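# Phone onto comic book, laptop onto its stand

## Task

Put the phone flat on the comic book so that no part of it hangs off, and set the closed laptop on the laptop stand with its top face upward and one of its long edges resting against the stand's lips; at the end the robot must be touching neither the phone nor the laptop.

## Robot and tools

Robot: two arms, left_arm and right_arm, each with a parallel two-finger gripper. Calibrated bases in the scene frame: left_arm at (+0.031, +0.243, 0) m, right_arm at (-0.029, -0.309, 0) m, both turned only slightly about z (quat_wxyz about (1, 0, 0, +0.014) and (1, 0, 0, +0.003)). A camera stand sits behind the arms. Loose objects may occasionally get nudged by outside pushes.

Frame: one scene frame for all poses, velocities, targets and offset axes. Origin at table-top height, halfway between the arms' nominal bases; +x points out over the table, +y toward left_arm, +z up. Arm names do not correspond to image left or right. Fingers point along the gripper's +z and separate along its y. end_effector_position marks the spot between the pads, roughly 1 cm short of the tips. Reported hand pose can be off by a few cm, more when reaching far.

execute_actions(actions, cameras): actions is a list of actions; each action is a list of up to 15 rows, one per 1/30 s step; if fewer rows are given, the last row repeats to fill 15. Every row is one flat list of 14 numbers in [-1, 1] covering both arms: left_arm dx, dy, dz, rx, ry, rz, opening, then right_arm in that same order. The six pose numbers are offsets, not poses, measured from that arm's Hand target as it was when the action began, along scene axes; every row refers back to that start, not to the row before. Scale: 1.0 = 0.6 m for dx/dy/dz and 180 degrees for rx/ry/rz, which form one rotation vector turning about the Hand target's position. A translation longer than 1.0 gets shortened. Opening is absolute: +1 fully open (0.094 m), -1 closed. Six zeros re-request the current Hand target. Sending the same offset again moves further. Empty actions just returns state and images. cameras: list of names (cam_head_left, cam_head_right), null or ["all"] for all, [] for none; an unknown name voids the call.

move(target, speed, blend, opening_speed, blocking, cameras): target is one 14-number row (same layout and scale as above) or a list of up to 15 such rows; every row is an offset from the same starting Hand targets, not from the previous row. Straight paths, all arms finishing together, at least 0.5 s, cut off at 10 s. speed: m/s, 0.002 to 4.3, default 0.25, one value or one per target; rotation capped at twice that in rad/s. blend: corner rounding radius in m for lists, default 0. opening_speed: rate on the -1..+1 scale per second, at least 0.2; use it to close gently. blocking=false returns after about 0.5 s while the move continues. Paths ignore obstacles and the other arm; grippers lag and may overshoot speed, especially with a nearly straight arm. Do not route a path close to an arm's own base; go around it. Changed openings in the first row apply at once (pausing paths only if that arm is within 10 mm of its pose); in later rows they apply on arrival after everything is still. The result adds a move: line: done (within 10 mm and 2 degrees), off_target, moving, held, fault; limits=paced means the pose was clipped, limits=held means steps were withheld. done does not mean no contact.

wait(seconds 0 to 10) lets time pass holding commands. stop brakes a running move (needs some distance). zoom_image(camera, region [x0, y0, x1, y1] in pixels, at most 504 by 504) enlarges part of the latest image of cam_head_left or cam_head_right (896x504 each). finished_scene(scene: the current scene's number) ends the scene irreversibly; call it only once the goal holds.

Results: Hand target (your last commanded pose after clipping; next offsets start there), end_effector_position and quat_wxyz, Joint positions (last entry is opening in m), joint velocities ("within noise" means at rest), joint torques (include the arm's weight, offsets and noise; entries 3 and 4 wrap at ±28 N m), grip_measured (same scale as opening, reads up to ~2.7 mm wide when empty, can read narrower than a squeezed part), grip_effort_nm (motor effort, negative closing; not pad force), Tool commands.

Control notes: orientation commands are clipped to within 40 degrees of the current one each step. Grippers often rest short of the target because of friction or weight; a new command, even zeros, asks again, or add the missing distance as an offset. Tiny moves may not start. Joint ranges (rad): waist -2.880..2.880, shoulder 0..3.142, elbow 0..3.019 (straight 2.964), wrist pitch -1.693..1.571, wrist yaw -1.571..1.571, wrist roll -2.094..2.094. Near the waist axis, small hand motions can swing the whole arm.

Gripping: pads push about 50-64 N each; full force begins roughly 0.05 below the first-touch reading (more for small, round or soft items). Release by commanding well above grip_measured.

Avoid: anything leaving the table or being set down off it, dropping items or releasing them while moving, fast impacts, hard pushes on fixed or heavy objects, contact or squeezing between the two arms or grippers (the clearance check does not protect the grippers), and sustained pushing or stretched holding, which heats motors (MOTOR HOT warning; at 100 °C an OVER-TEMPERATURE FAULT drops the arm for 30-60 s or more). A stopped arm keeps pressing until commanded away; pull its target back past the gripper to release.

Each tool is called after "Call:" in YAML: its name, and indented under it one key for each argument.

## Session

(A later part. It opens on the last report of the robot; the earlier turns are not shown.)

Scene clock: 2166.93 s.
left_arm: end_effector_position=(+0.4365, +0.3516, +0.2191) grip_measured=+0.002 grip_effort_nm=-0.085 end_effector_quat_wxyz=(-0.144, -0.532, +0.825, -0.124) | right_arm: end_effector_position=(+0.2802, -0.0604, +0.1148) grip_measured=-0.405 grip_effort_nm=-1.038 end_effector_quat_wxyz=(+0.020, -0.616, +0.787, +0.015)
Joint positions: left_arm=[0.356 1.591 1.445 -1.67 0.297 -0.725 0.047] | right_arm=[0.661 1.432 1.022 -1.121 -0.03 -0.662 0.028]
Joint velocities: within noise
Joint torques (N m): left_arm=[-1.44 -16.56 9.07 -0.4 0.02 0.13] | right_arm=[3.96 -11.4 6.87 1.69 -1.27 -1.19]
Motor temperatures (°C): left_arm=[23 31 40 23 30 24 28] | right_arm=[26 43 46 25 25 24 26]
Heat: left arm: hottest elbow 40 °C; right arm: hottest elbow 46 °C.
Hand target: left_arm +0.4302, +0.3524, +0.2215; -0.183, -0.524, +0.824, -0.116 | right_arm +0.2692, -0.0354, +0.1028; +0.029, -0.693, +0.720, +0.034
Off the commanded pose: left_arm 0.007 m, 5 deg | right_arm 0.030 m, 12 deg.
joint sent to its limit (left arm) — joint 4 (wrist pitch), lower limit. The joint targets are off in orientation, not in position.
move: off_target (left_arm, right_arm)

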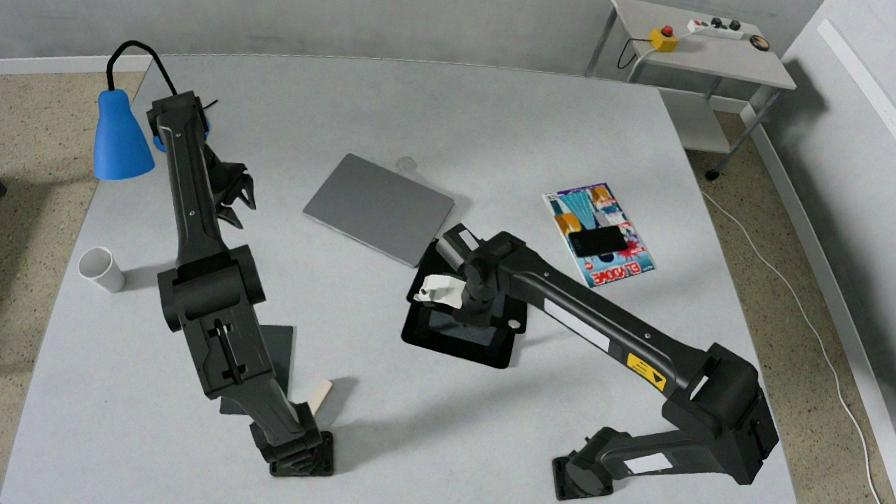

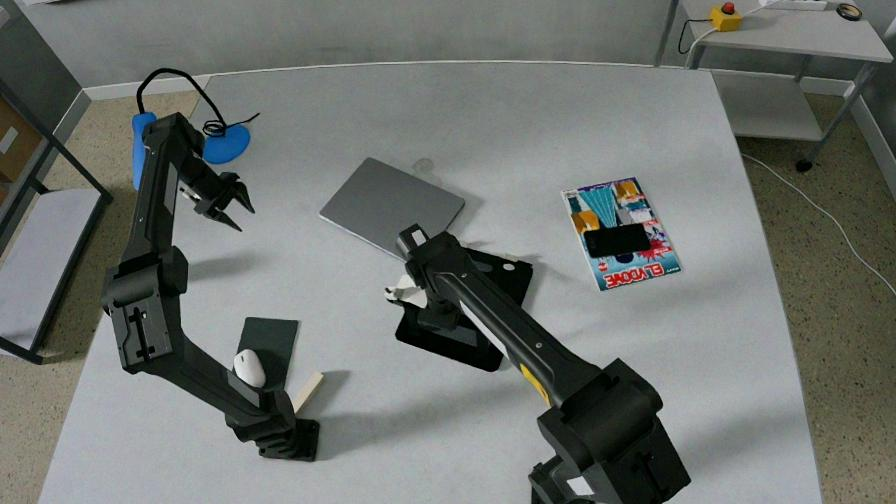

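Call:
move:
  target:
    - [0,0,0.05,0,0,0,0.0,0,0,0.0,0,0,0,0.4]
    - [0.2,-0.02,0.05,0,0,0,0.6,0,0,0.25,0,0,0,0.4]
    - [0.47,-0.062,0.02,0,0,0,0.6,0.435,-0.066,0.2,0.1077,-0.0292,-0.1262,0.6]
    - [0.47,-0.062,-0.34,0,0,0,0.6,0.435,-0.066,-0.16,0.1077,-0.0292,-0.1262,0.6]
  speed: 0.3

Call:
zoom_image:
  camera: "cam_head_right"
  region: [280, 130, 600, 390]

Scene clock: 2181.37 s.
left_arm: end_effector_position=(+0.6981, +0.3218, +0.0183) grip_measured=+0.598 grip_effort_nm=0.125 end_effector_quat_wxyz=(-0.190, -0.535, +0.815, -0.117) | right_arm: end_effector_position=(+0.5328, -0.0755, +0.0309) grip_measured=+0.599 grip_effort_nm=0.066 end_effector_quat_wxyz=(+0.198, -0.526, +0.819, +0.113)
Joint positions: left_arm=[0.18 2.466 2.286 -1.674 0.353 -0.901 0.075] | right_arm=[0.3 1.898 1.314 -0.649 -0.318 -0.781 0.075]
Joint velocities: within noise
Joint torques (N m): left_arm=[-2.14 -24 14.9 -0.65 -0.02 0.04] | right_arm=[0.62 -17.73 7.2 1.07 -0.15 0.19]
Motor temperatures (°C): left_arm=[23 31 41 23 30 24 28] | right_arm=[26 42 46 25 26 24 26]
Heat: left arm: hottest elbow 41 °C; right arm: hottest elbow 46 °C.
Hand target: left_arm +0.7121, +0.3152, +0.0175; -0.183, -0.524, +0.824, -0.116 | right_arm +0.5302, -0.0750, +0.0067; +0.183, -0.524, +0.823, +0.117
Off the commanded pose: left_arm 0.016 m, 2 deg | right_arm 0.024 m, 2 deg.
joint sent to its limit (left arm) — joint 4 (wrist pitch), lower limit. The joint targets still meet the commanded pose.
move: off_target (left_arm, right_arm); target 2's new opening was sent with left_arm's hand 0.028 m and 8 deg from that target; target 3's new opening was sent with right_arm's hand 0.028 m and 3 deg from that target

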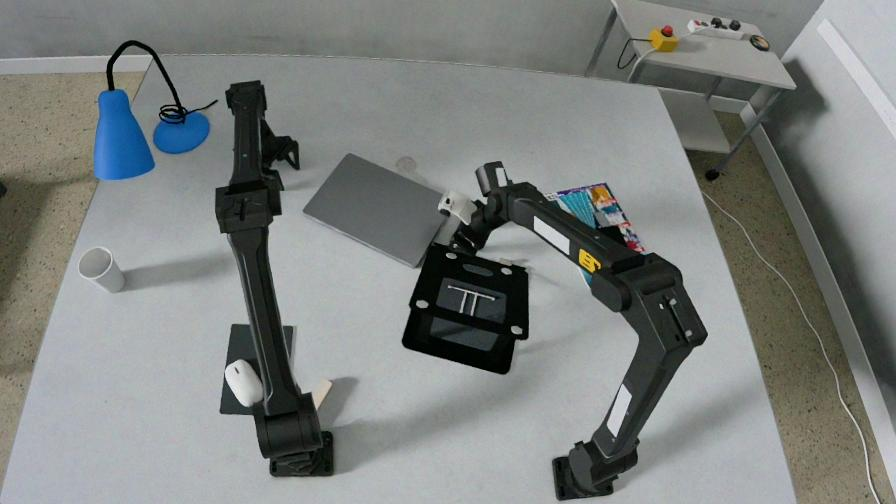

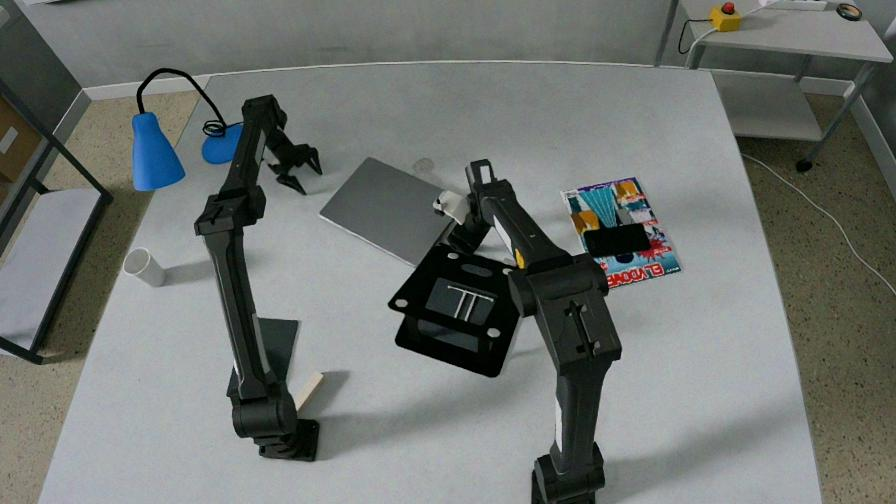

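Scaled by 1.575.

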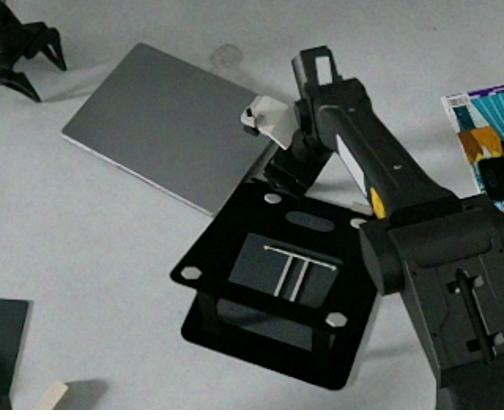

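Call:
move:
  target:
    - [0,0,0,0,0,0,0.6,0.045,-0.02,0.05,0,0,0,0.6]
    - [0,0,-0.005,0,0,0,0.6,0.045,-0.02,-0.03,0,0,0,0.6]
    - [-0.105,-0.22,-0.005,0,0,0,0.6,0.14,0.19,-0.02,0,0,0,0.6]
    - [-0.035,-0.09,-0.005,0,0,0,0.6,0.21,0.32,-0.02,0,0,0,0.6]
  speed: 0.16

Call:
zoom_image:
  camera: "cam_head_right"
  region: [240, 130, 560, 390]

Scene clock: 2190.97 s.
left_arm: end_effector_position=(+0.6967, +0.3194, +0.0208) grip_measured=+0.598 grip_effort_nm=0.115 end_effector_quat_wxyz=(-0.139, -0.562, +0.807, -0.120) | right_arm: end_effector_position=(+0.6343, +0.0216, +0.0260) grip_measured=+0.600 grip_effort_nm=-0.012 end_effector_quat_wxyz=(+0.149, -0.515, +0.838, +0.100)
Joint positions: left_arm=[0.171 2.356 2.106 -1.488 0.332 -0.989 0.075] | right_arm=[0.403 2.25 1.923 -0.971 -0.238 -0.66 0.075]
Joint velocities: within noise
Joint torques (N m): left_arm=[-7.59 -23.06 11.82 -2.4 1.35 0.27] | right_arm=[7.3 -18.32 16.09 3.44 -0.87 0.83]
Motor temperatures (°C): left_arm=[23 32 41 23 30 24 28] | right_arm=[26 42 46 25 25 24 26]
Heat: left arm: hottest elbow 41 °C; right arm: hottest elbow 46 °C.
Hand target: left_arm +0.6911, +0.2614, +0.0143; -0.183, -0.524, +0.824, -0.116 | right_arm +0.6562, +0.1171, -0.0052; +0.183, -0.524, +0.823, +0.117
Off the commanded pose: left_arm 0.059 m, 7 deg | right_arm 0.103 m, 5 deg.
move: off_target (left_arm, right_arm)

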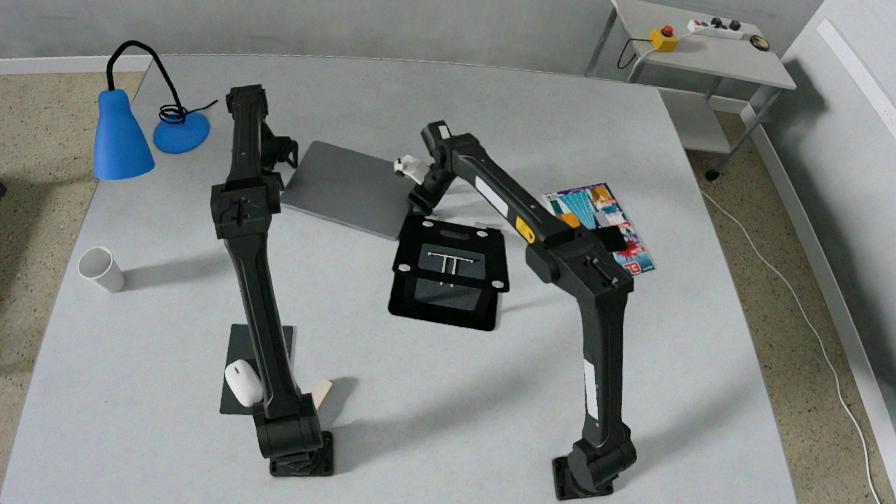

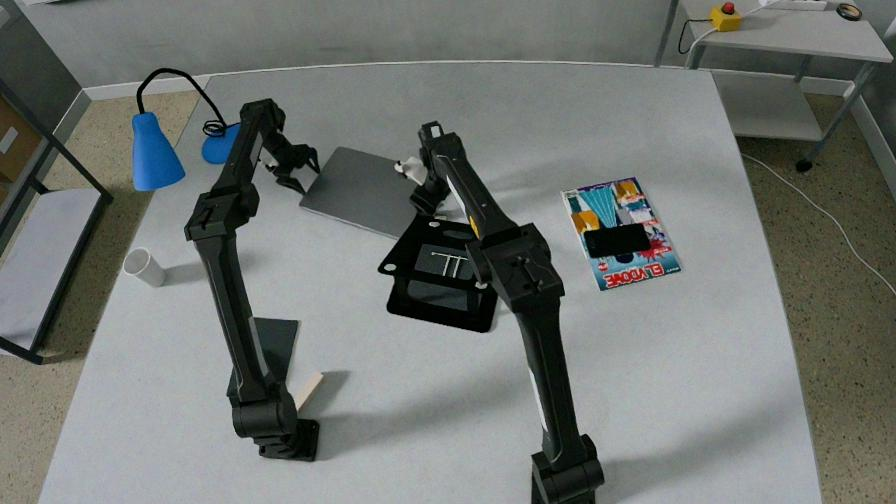

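Scaled by 1.575.

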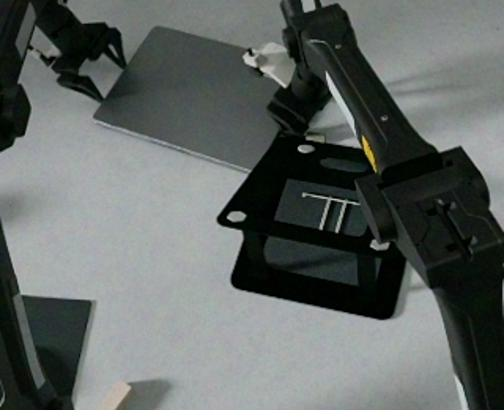

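Call:
move:
  target:
    - [-0.06,-0.12,-0.01,0,0,0,0.6,0.08,0.16,0.0,0,0,0,0.6]
    - [-0.06,-0.12,0.2,0,0,0,0.6,0.08,0.16,0.25,0,0,0,0.6]
  speed: 0.15

Call:
zoom_image:
  camera: "cam_head_right"
  region: [240, 130, 560, 390]

Scene clock: 2199.20 s.
left_arm: end_effector_position=(+0.6341, +0.2913, +0.0746) grip_measured=+0.599 grip_effort_nm=0.081 end_effector_quat_wxyz=(-0.206, -0.601, +0.765, -0.107) | right_arm: end_effector_position=(+0.7047, +0.1047, +0.1099) grip_measured=+0.599 grip_effort_nm=0.022 end_effector_quat_wxyz=(+0.182, -0.488, +0.847, +0.106)
Joint positions: left_arm=[0.159 2.196 1.939 -1.598 0.378 -1.091 0.075] | right_arm=[0.462 2.585 2.756 -1.382 -0.228 -0.535 0.075]
Joint velocities: within noise
Joint torques (N m): left_arm=[-2.49 -23.36 9.87 -0.14 0.13 -0.05] | right_arm=[0.97 -28.81 9.55 1.1 -0.13 0.09]
Motor temperatures (°C): left_arm=[23 33 41 24 32 24 28] | right_arm=[26 43 49 25 27 24 26]
Heat: left arm: hottest elbow 41 °C; right arm: hottest elbow 49 °C.
Hand target: left_arm +0.6370, +0.2852, +0.0695; -0.207, -0.600, +0.766, -0.104 (not the last commanded pose) | right_arm +0.7053, +0.1107, +0.0965; +0.179, -0.493, +0.845, +0.106 (not the last commanded pose)
Off the commanded pose: left_arm 0.120 m, 12 deg | right_arm 0.114 m, 5 deg.
elbow stopped short (right arm): the move would have taken joint 3 (elbow) straighter than the controller allows.
led back after a hold (left arm): the arm was led back toward your command in small steps, so it may still be short of it.
led back after a hold (right arm): the arm was led back toward your command in small steps, so it may still be short of it.
move: held (left_arm, right_arm; a check stopped the path); limits=held
pose unreachable (left arm): on one or more control steps of this call, first in action 0 (counted from 0), this arm could not follow its commanded pose, so it was not sent that pose on those steps. It may still have moved: this result reports where it is.
cause: moving toward the commanded pose would bring a part of the arm too close to another arm (this arm's wrist (the part past joint 5) and the right arm's wrist camera, along the way the arms are being sent, or toward where that arm still pushes).
pose unreachable (right arm): on one or more control steps of this call, first in action 0 (counted from 0), this arm could not follow its commanded pose, so it was not sent that pose on those steps. It may still have moved: this result reports where it is.
cause: moving toward the commanded pose would bring a part of the arm too close to another arm (this arm's wrist camera and the left arm's wrist (the part past joint 5), along the way the arms are being sent, or toward where that arm still pushes).

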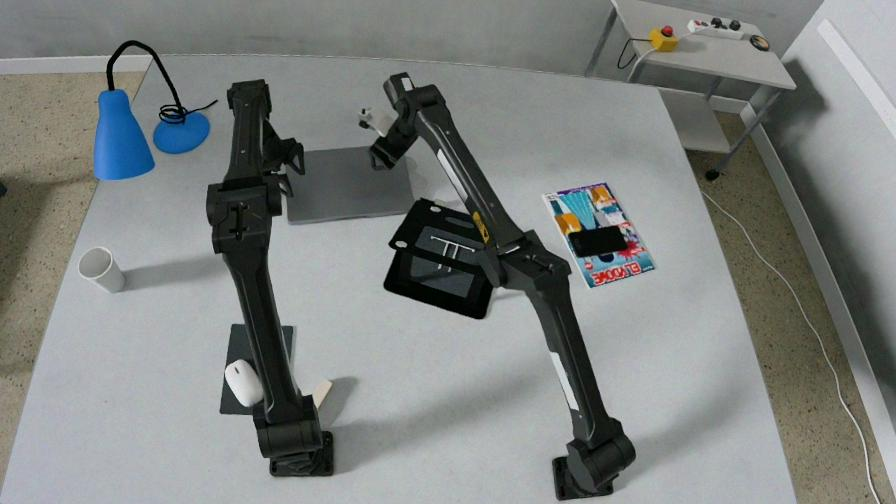

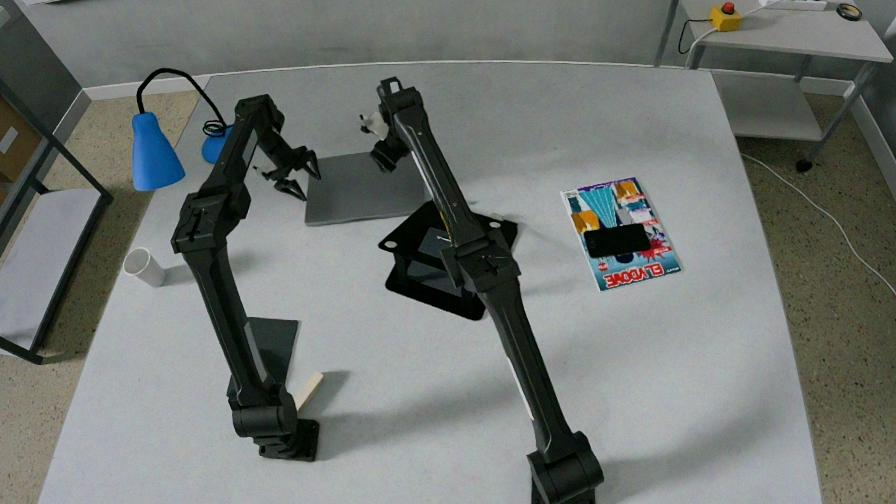

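Scaled by 1.575.

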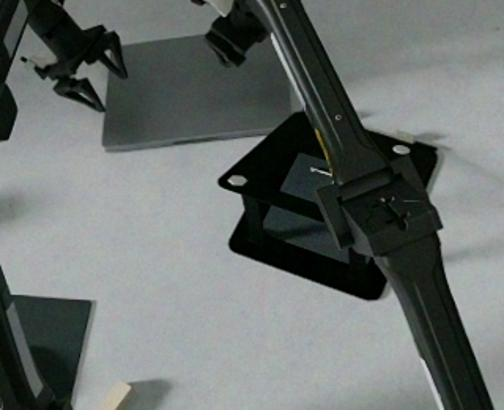

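Call:
move:
  target:
    - [0.06,0.12,0.1,0,0,0,0.4,-0.06,-0.1,0.15,0,0,0,0]
    - [-0.25,-0.05,0.35,0,0,0,0.4,-0.75,-0.6,0.2,0,0,0,-1]
  speed: 0.4

Call:
zoom_image:
  camera: "cam_head_right"
  region: [280, 130, 560, 350]

Call:
zoom_image:
  camera: "cam_head_left"
  region: [260, 130, 540, 350]

Scene clock: 2208.23 s.
left_arm: end_effector_position=(+0.4920, +0.2619, +0.2779) grip_measured=+0.402 grip_effort_nm=-0.085 end_effector_quat_wxyz=(-0.129, -0.618, +0.761, -0.148) | right_arm: end_effector_position=(+0.2607, -0.2457, +0.2219) grip_measured=-0.990 grip_effort_nm=-0.471 end_effector_quat_wxyz=(+0.186, -0.497, +0.842, +0.102)
Joint positions: left_arm=[0.156 1.588 1.599 -1.672 0.384 -1.162 0.066] | right_arm=[0.003 0.943 0.878 -1.274 -0.363 -1.015 0]
Joint velocities: within noise
Joint torques (N m): left_arm=[-2.96 -16.85 9.66 -0.27 0.29 -0.06] | right_arm=[-0.32 -6.12 7.75 0.13 -0.31 0.09]
Motor temperatures (°C): left_arm=[23 33 41 24 31 24 27] | right_arm=[26 43 48 25 26 24 26]
Heat: left arm: hottest elbow 41 °C; right arm: hottest elbow 48 °C.
Hand target: left_arm +0.4871, +0.2553, +0.2795; -0.207, -0.600, +0.766, -0.104 | right_arm +0.2553, -0.2493, +0.2166; +0.180, -0.493, +0.845, +0.106
Off the commanded pose: left_arm 0.009 m, 10 deg | right_arm 0.008 m, 1 deg.
joint sent to its limit (left arm) — joint 4 (wrist pitch), lower limit. The joint targets are off in orientation, not in position.
move: off_target (left_arm)

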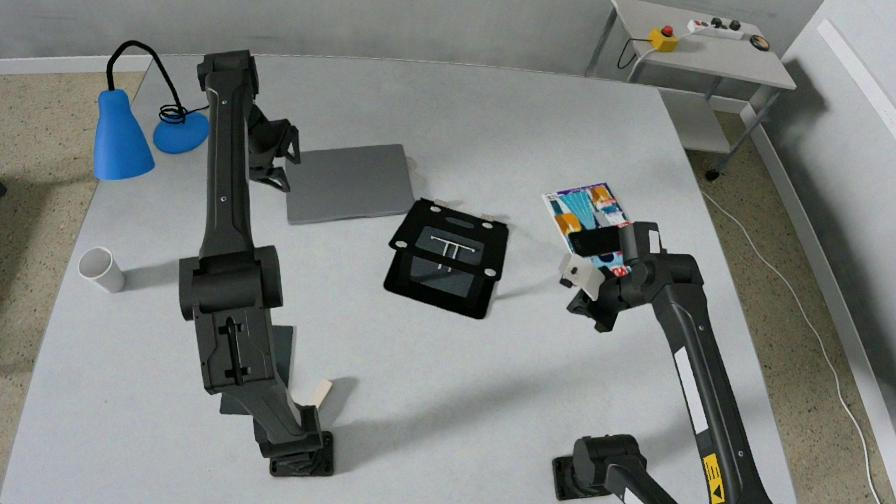

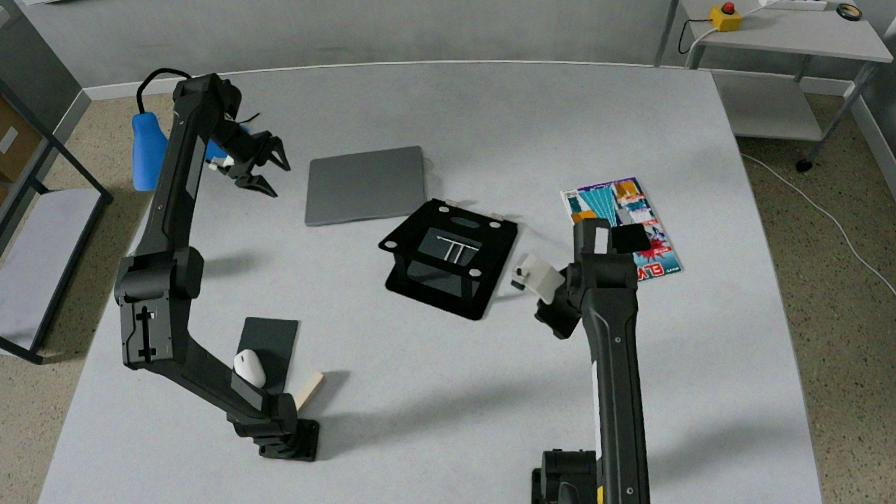

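Scaled by 1.800.

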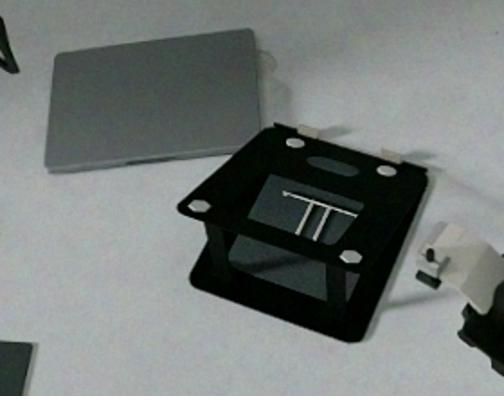

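Scaled by 1.800.

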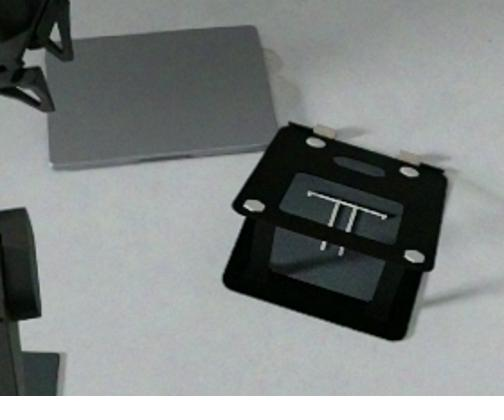

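Call:
move:
  target:
    - [-0.2,-0.2,0.05,0.132,-0.068,-0.0225,0.4,0,0,0,0,0,0,-1]
    - [-0.1,-0.484,-0.1,0.132,-0.068,-0.0225,0.4,0,0,0,0,0,0,-1]
  speed: 0.3

Call:
zoom_image:
  camera: "cam_head_right"
  region: [280, 130, 560, 350]

Call:
zoom_image:
  camera: "cam_head_left"
  region: [330, 150, 560, 330]

Scene clock: 2217.83 s.
left_arm: end_effector_position=(+0.4094, -0.0197, +0.1932) grip_measured=+0.402 grip_effort_nm=-0.085 end_effector_quat_wxyz=(-0.015, -0.587, +0.809, +0.036) | right_arm: end_effector_position=(+0.2607, -0.2457, +0.2219) grip_measured=-0.991 grip_effort_nm=-0.491 end_effector_quat_wxyz=(+0.186, -0.497, +0.842, +0.102)
Joint positions: left_arm=[-0.632 1.608 1.435 -1.475 0.005 -1.858 0.066] | right_arm=[0.003 0.943 0.878 -1.274 -0.363 -1.015 0]
Joint velocities: within noise
Joint torques (N m): left_arm=[-1.61 -17.14 15.92 0.46 -0.23 -0.06] | right_arm=[-0.32 -6.24 7.71 0.14 -0.31 0.09]
Motor temperatures (°C): left_arm=[23 33 41 24 31 24 27] | right_arm=[26 42 47 25 25 24 26]
Heat: left arm: hottest elbow 41 °C; right arm: hottest elbow 47 °C.
Hand target: left_arm +0.4270, -0.0351, +0.2196; -0.001, -0.588, +0.809, +0.000 | right_arm +0.2553, -0.2492, +0.2166; +0.180, -0.493, +0.845, +0.106
Off the commanded pose: left_arm 0.035 m, 5 deg | right_arm 0.008 m, 1 deg.
move: off_target (left_arm)

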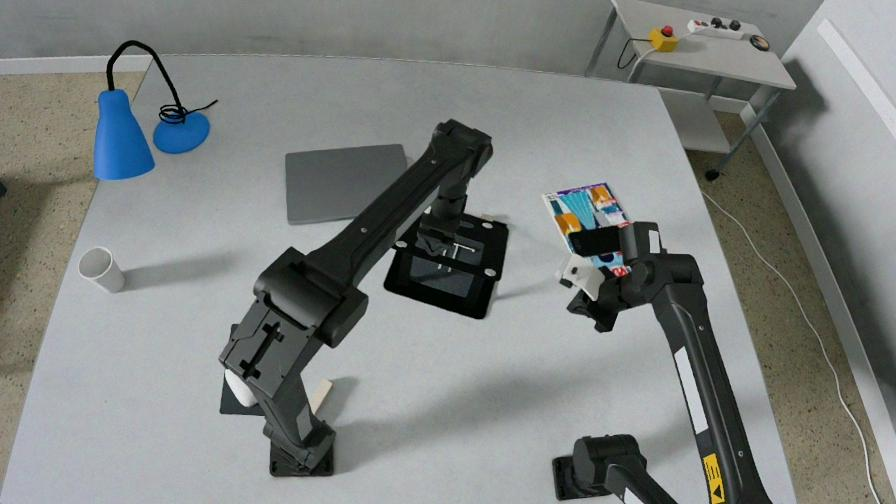

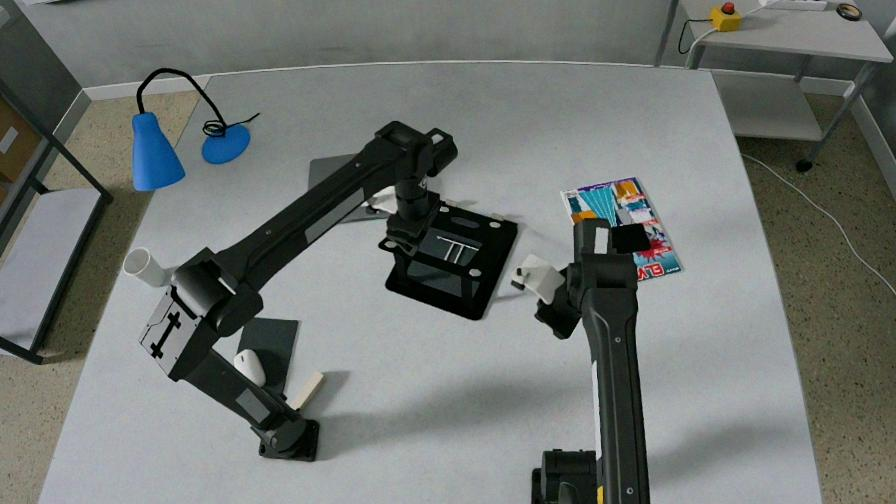

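Scaled by 1.800.

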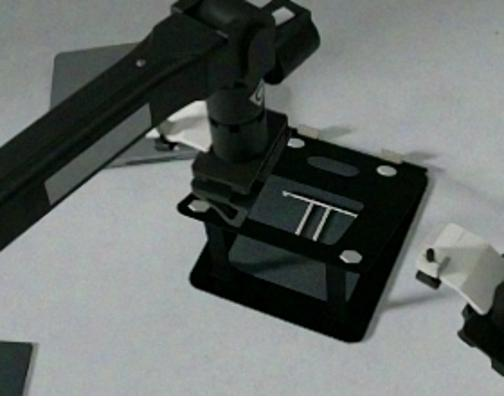

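Scaled by 2.191.

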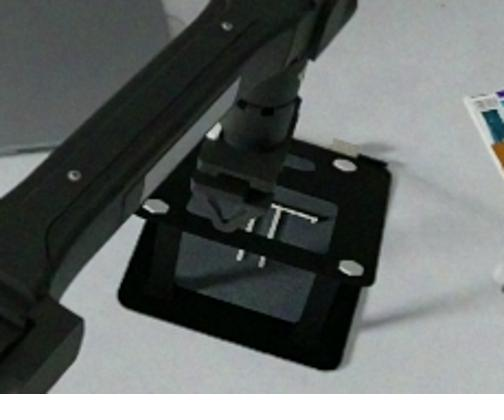

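Call:
move:
  target:
    - [0.06,-0.035,0,0,0,0,0.4,0,0,0,0,0,0,-1]
    - [0.06,-0.035,-0.2,0,0,0,0.4,0,0,0,0,0,0,-1]
  speed: 0.15

Call:
zoom_image:
  camera: "cam_head_left"
  region: [330, 150, 560, 330]

Scene clock: 2223.87 s.
left_arm: end_effector_position=(+0.4621, -0.0558, +0.1022) grip_measured=+0.402 grip_effort_nm=-0.085 end_effector_quat_wxyz=(-0.003, -0.587, +0.809, +0.002) | right_arm: end_effector_position=(+0.2607, -0.2458, +0.2219) grip_measured=-0.991 grip_effort_nm=-0.491 end_effector_quat_wxyz=(+0.186, -0.496, +0.842, +0.102)
Joint positions: left_arm=[-0.632 1.786 1.422 -1.212 0.004 -1.859 0.066] | right_arm=[0.002 0.943 0.878 -1.274 -0.363 -1.015 0]
Joint velocities: within noise
Joint torques (N m): left_arm=[-1.32 -17.9 9.17 0.58 -0.2 0.01] | right_arm=[-0.26 -6.18 7.72 0.14 -0.31 0.08]
Motor temperatures (°C): left_arm=[23 32 41 23 30 24 27] | right_arm=[26 41 47 25 25 24 26]
Heat: left arm: hottest elbow 41 °C; right arm: hottest elbow 47 °C.
Hand target: left_arm +0.4631, -0.0562, +0.0996; +0.000, -0.588, +0.809, -0.001 | right_arm +0.2553, -0.2494, +0.2166; +0.180, -0.493, +0.845, +0.106
Off the commanded pose: left_arm 0.003 m, 0 deg | right_arm 0.008 m, 1 deg.
move: done

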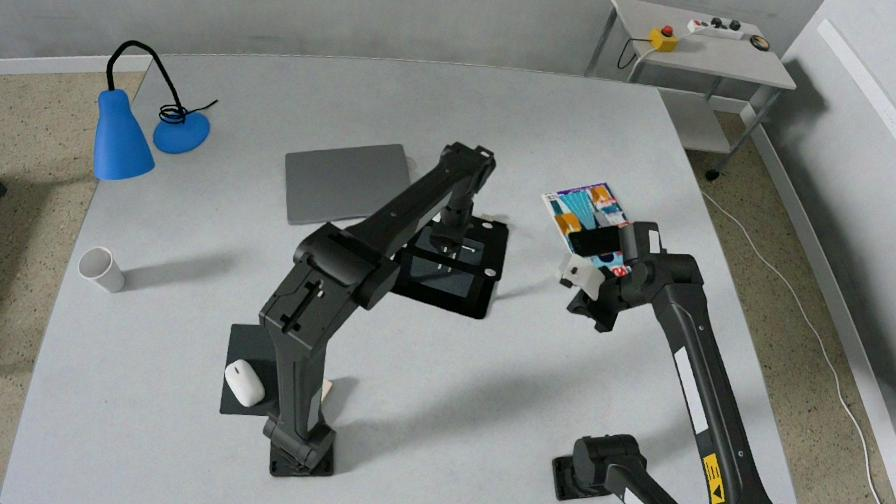

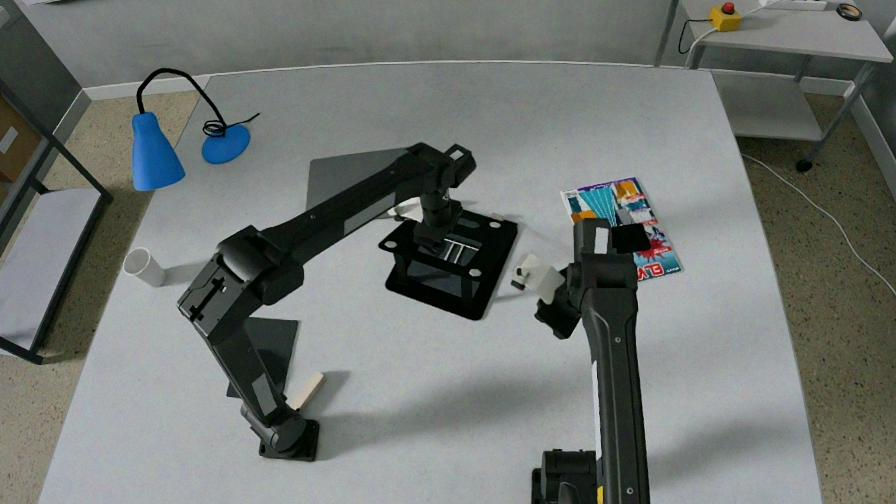

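Scaled by 2.191.

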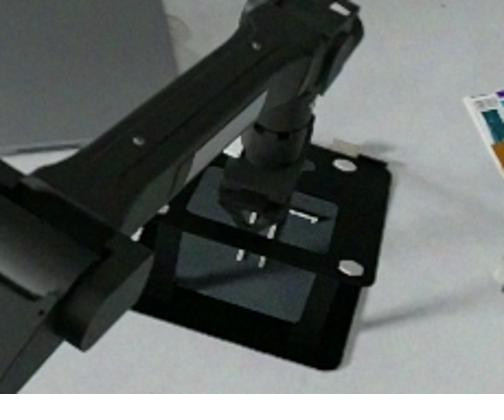

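Call:
move:
  target:
    - [0.0,0.0,0.1,0,0,0,0.4,0,0,0,0,0,0,-1]
    - [-0.045,0.014,0.1,0,0,0,0.4,0,0,0,0,0,0,-1]
    - [-0.045,0.014,0.01,0,0,0,0.4,0,0,0,0,0,0,-1]
    - [-0.045,0.014,0.01,0,0,0,-0.95,0,0,0,0,0,0,-1]
  speed: 0.15
  opening_speed: 1

Call:
zoom_image:
  camera: "cam_head_left"
  region: [330, 150, 560, 330]

Scene clock: 2230.17 s.
left_arm: end_effector_position=(+0.4435, -0.0437, +0.1144) grip_measured=-0.947 grip_effort_nm=-0.085 end_effector_quat_wxyz=(+0.003, -0.591, +0.807, -0.010) | right_arm: end_effector_position=(+0.2607, -0.2458, +0.2219) grip_measured=-0.991 grip_effort_nm=-0.496 end_effector_quat_wxyz=(+0.186, -0.496, +0.842, +0.102)
Joint positions: left_arm=[-0.634 1.705 1.345 -1.19 0.001 -1.869 0.002] | right_arm=[0.002 0.943 0.878 -1.274 -0.363 -1.015 0]
Joint velocities: within noise
Joint torques (N m): left_arm=[-2.61 -16.5 8.87 0.13 -0.08 -0.07] | right_arm=[-0.38 -6.24 7.69 0.13 -0.31 0.09]
Motor temperatures (°C): left_arm=[23 32 41 23 30 24 27] | right_arm=[26 41 47 25 25 24 26]
Heat: left arm: hottest elbow 41 °C; right arm: hottest elbow 47 °C.
Hand target: left_arm +0.4361, -0.0478, +0.1057; +0.000, -0.588, +0.809, -0.001 | right_arm +0.2553, -0.2493, +0.2166; +0.180, -0.493, +0.845, +0.106
Off the commanded pose: left_arm 0.012 m, 1 deg | right_arm 0.008 m, 1 deg.
move: off_target (left_arm); target 4's new opening was sent with left_arm's hand 0.020 m and 2 deg from that target

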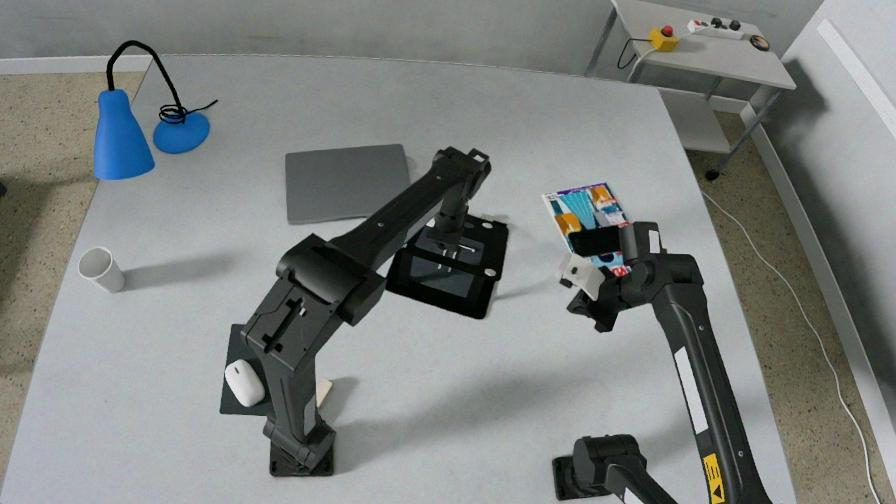

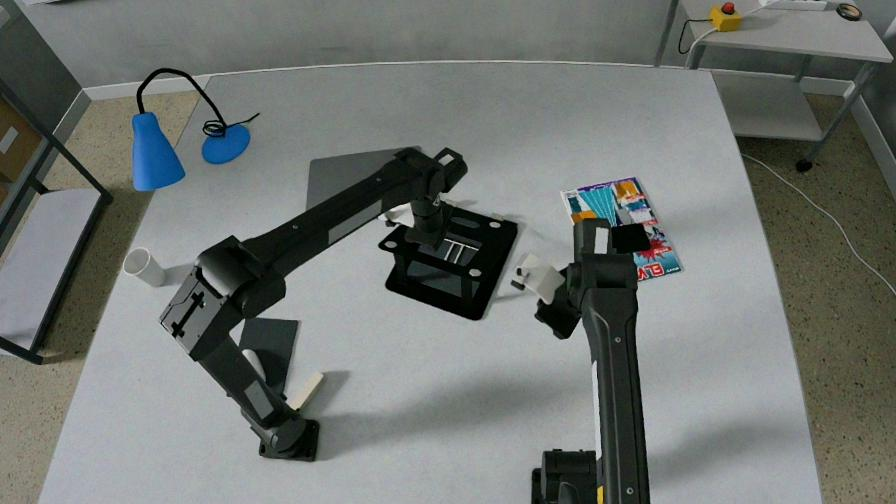

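Scaled by 2.191.

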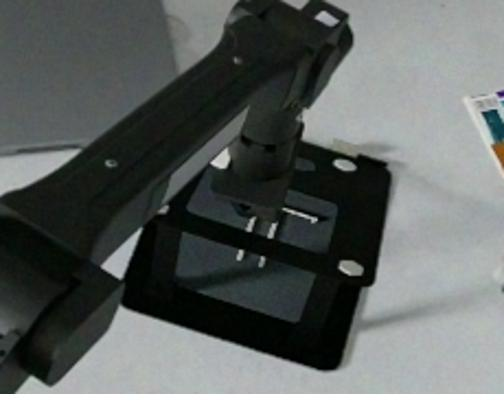

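Call:
move:
  target:
    - [0.0,0.0,0.11,0,0,0,0.4,0,0,0,0,0,0,-1]
    - [-0.07,0.02,0.11,0,0,0,0.4,0,0,0,0,0,0,-1]
    - [-0.07,0.02,-0.02,0,0,0,0.4,0,0,0,0,0,0,-1]
    - [-0.07,0.02,-0.02,0,0,0,-0.95,0,0,0,0,0,0,-1]
  speed: 0.15
  opening_speed: 1

Call:
zoom_image:
  camera: "cam_head_left"
  region: [330, 150, 560, 330]

Scene clock: 2236.40 s.
left_arm: end_effector_position=(+0.3967, -0.0324, +0.0974) grip_measured=-0.407 grip_effort_nm=-1.004 end_effector_quat_wxyz=(+0.000, -0.585, +0.811, +0.000) | right_arm: end_effector_position=(+0.2607, -0.2458, +0.2219) grip_measured=-0.991 grip_effort_nm=-0.491 end_effector_quat_wxyz=(+0.186, -0.496, +0.842, +0.102)
Joint positions: left_arm=[-0.672 1.626 1.195 -1.139 0 -1.894 0.028] | right_arm=[0.002 0.943 0.878 -1.274 -0.363 -1.015 0]
Joint velocities: within noise
Joint torques (N m): left_arm=[-2.37 -14.27 8.87 0.55 -0.07 -0.16] | right_arm=[-0.26 -6.18 7.72 0.13 -0.31 0.09]
Motor temperatures (°C): left_arm=[23 32 41 23 30 24 27] | right_arm=[26 40 46 25 25 24 26]
Heat: left arm: hottest elbow 41 °C; right arm: hottest elbow 46 °C.
Hand target: left_arm +0.3941, -0.0358, +0.0937; -0.001, -0.588, +0.809, -0.001 | right_arm +0.2553, -0.2493, +0.2166; +0.180, -0.493, +0.845, +0.106
Off the commanded pose: left_arm 0.006 m, 0 deg | right_arm 0.008 m, 1 deg.
move: done

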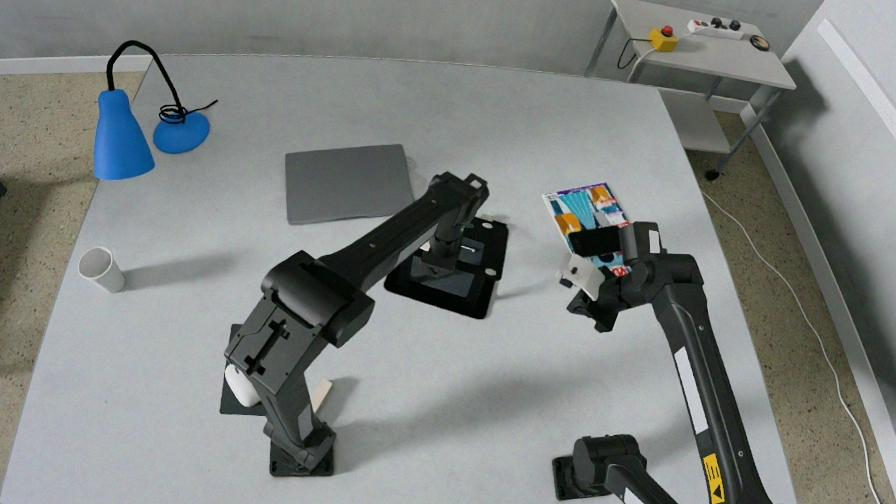

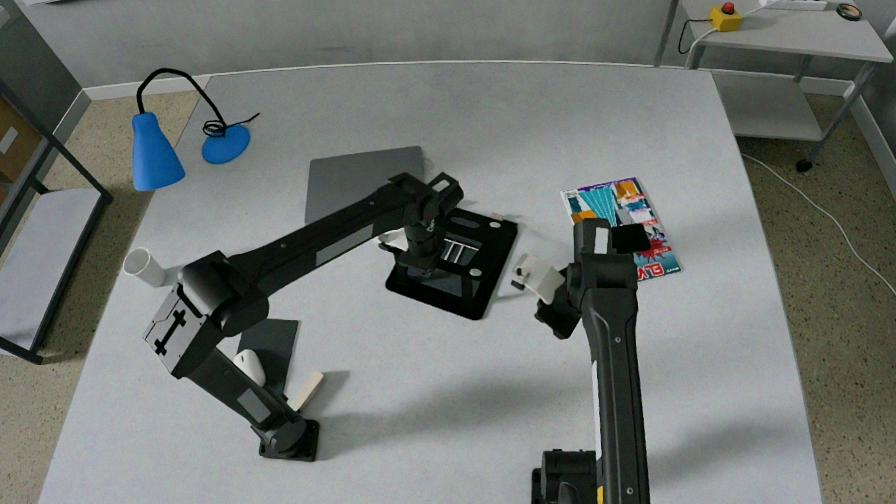

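Scaled by 2.191.

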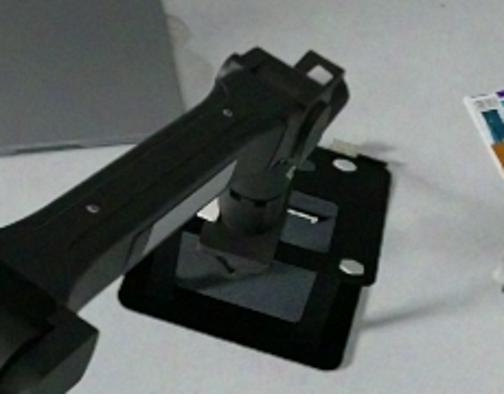

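Call:
move:
  target:
    - [-0.1,0.05,0.15,0,0,0,-0.95,0,0,0,0,0,0,-1]
    - [-0.11,0.76,0.16,0,0,0.017,-0.95,0,0,0,0,0,0,-1]
    - [-0.09,0.76,0.0,0,0,0.017,-0.95,0,0,0,0,0,0,-1]
  speed: 0.2

Call:
zoom_image:
  camera: "cam_head_right"
  region: [180, 130, 500, 350]

Scene clock: 2247.63 s.
left_arm: end_effector_position=(+0.3515, +0.4164, +0.1441) grip_measured=-0.566 grip_effort_nm=-1.013 end_effector_quat_wxyz=(+0.050, -0.590, +0.805, -0.032) | right_arm: end_effector_position=(+0.2607, -0.2458, +0.2219) grip_measured=-0.991 grip_effort_nm=-0.496 end_effector_quat_wxyz=(+0.186, -0.496, +0.842, +0.102)
Joint positions: left_arm=[0.494 1.276 0.95 -1.14 0.052 -0.746 0.02] | right_arm=[0.002 0.943 0.878 -1.274 -0.363 -1.015 0]
Joint velocities: within noise
Joint torques (N m): left_arm=[-1.67 -3.55 5.78 1.52 -1.99 -0.37] | right_arm=[-0.32 -6.18 7.69 0.13 -0.31 0.09]
Motor temperatures (°C): left_arm=[23 31 41 23 30 24 28] | right_arm=[26 40 46 25 25 24 26]
Heat: left arm: hottest elbow 41 °C; right arm: hottest elbow 46 °C.
Hand target: left_arm +0.3400, +0.4202, +0.0937; -0.001, -0.609, +0.793, +0.000 | right_arm +0.2553, -0.2493, +0.2166; +0.180, -0.493, +0.845, +0.106
Off the commanded pose: left_arm 0.052 m, 7 deg | right_arm 0.008 m, 1 deg.
move: off_target (left_arm)

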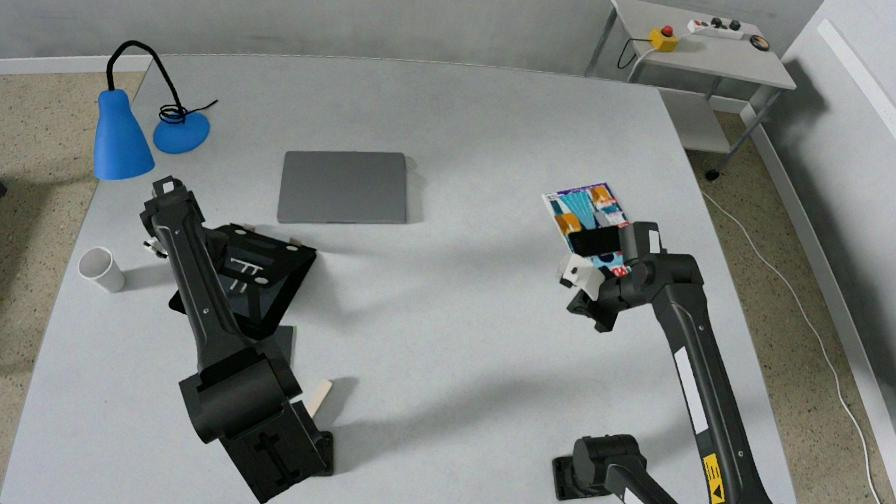

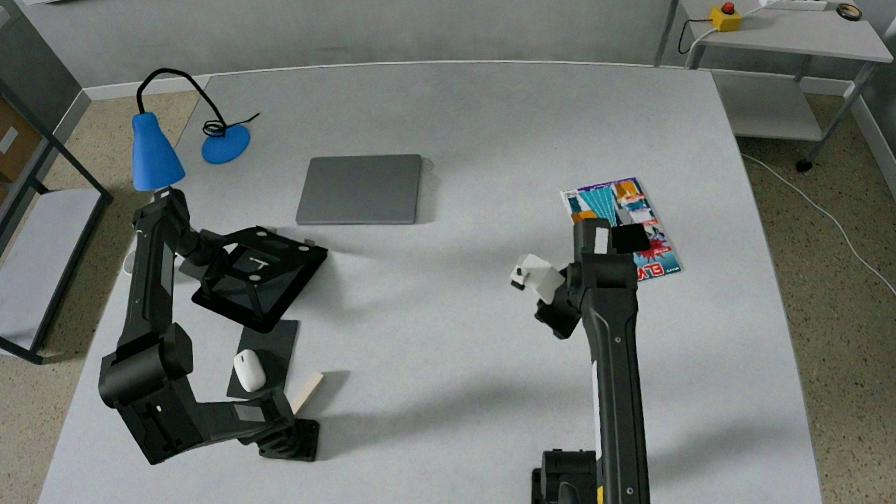

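Scaled by 1.575.

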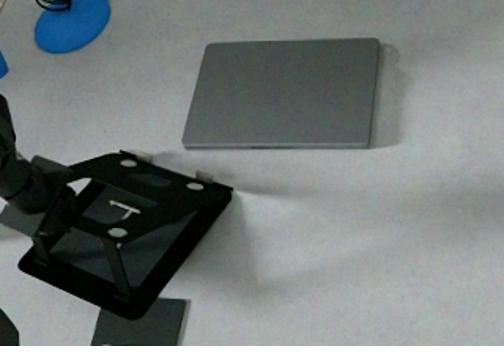

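Call:
move:
  target:
    - [0,0,0.16,0,0,0,-0.95,0,0,0,0,0,0,-1]
    - [-0.04,0.03,0.16,0,0,0.133,-0.95,0,0,0,0,0,0,-1]
    - [-0.04,0.03,0.02,0,0,0.133,-0.95,0,0,0,0,0,0,-1]
    - [-0.04,0.03,0.02,0,0,0.133,0.3,0,0,0,0,0,0,-1]
    - [-0.04,0.03,0.25,0,0,0.133,0.3,0,0,0,0,0,0,-1]
  speed: 0.18
  opening_speed: 1

Call:
zoom_image:
  camera: "cam_head_right"
  region: [180, 130, 500, 350]

Scene clock: 2262.53 s.
left_arm: end_effector_position=(+0.3038, +0.4249, +0.2157) grip_measured=+0.298 grip_effort_nm=0.120 end_effector_quat_wxyz=(+0.032, +0.754, -0.656, -0.008) | right_arm: end_effector_position=(+0.2607, -0.2458, +0.2219) grip_measured=-0.991 grip_effort_nm=-0.496 end_effector_quat_wxyz=(+0.186, -0.496, +0.842, +0.102)
Joint positions: left_arm=[0.562 1.246 1.12 -1.51 0.002 -1.118 0.061] | right_arm=[0.002 0.943 0.878 -1.274 -0.363 -1.015 0]
Joint velocities: within noise
Joint torques (N m): left_arm=[-0.5 -10.52 16.64 -0.08 -0.12 -0.1] | right_arm=[-0.38 -6.24 7.71 0.13 -0.3 0.09]
Motor temperatures (°C): left_arm=[23 30 40 24 32 24 28] | right_arm=[26 39 45 25 25 24 26]
Heat: left arm: hottest elbow 40 °C; right arm: hottest elbow 45 °C.
Hand target: left_arm +0.3161, +0.4382, +0.2437; +0.000, +0.761, -0.649, +0.001 | right_arm +0.2553, -0.2493, +0.2166; +0.180, -0.493, +0.845, +0.106
Off the commanded pose: left_arm 0.033 m, 4 deg | right_arm 0.008 m, 1 deg.
move: off_target (left_arm); target 4's new opening was sent with left_arm's hand 0.048 m and 8 deg from that target

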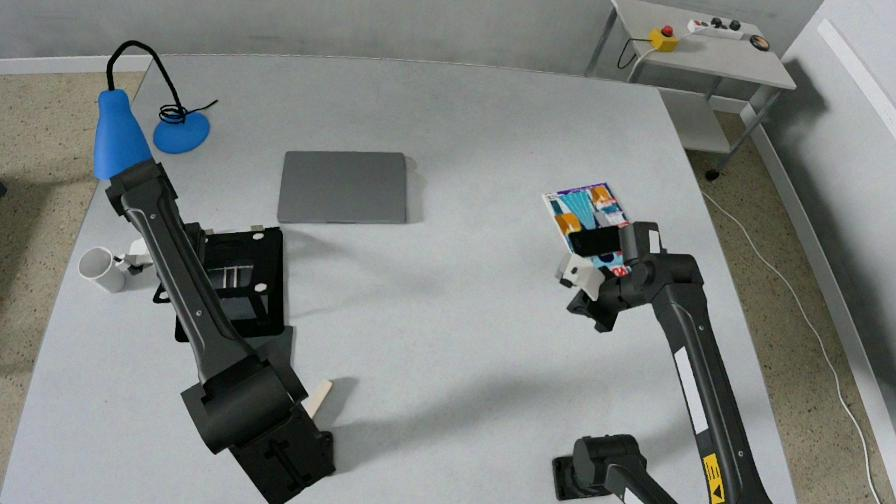

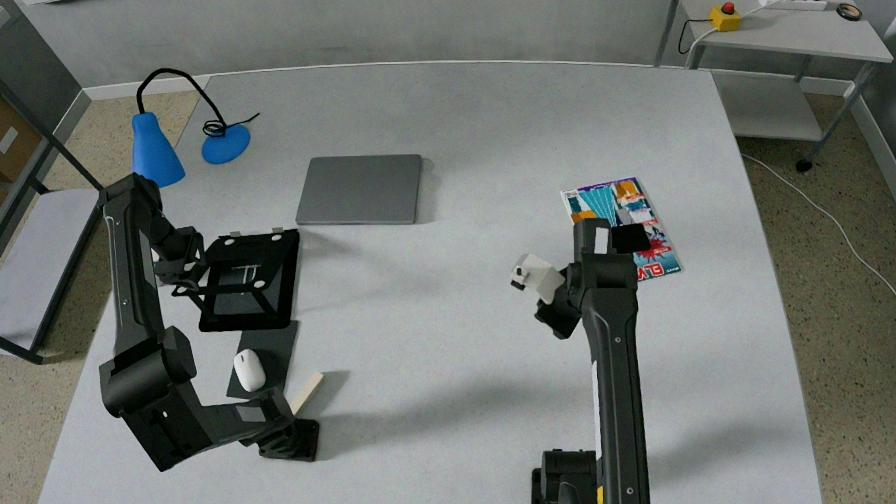

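Scaled by 1.575.

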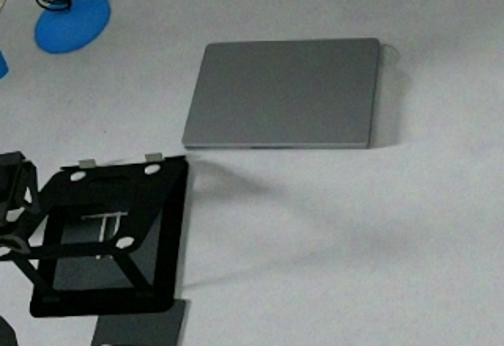

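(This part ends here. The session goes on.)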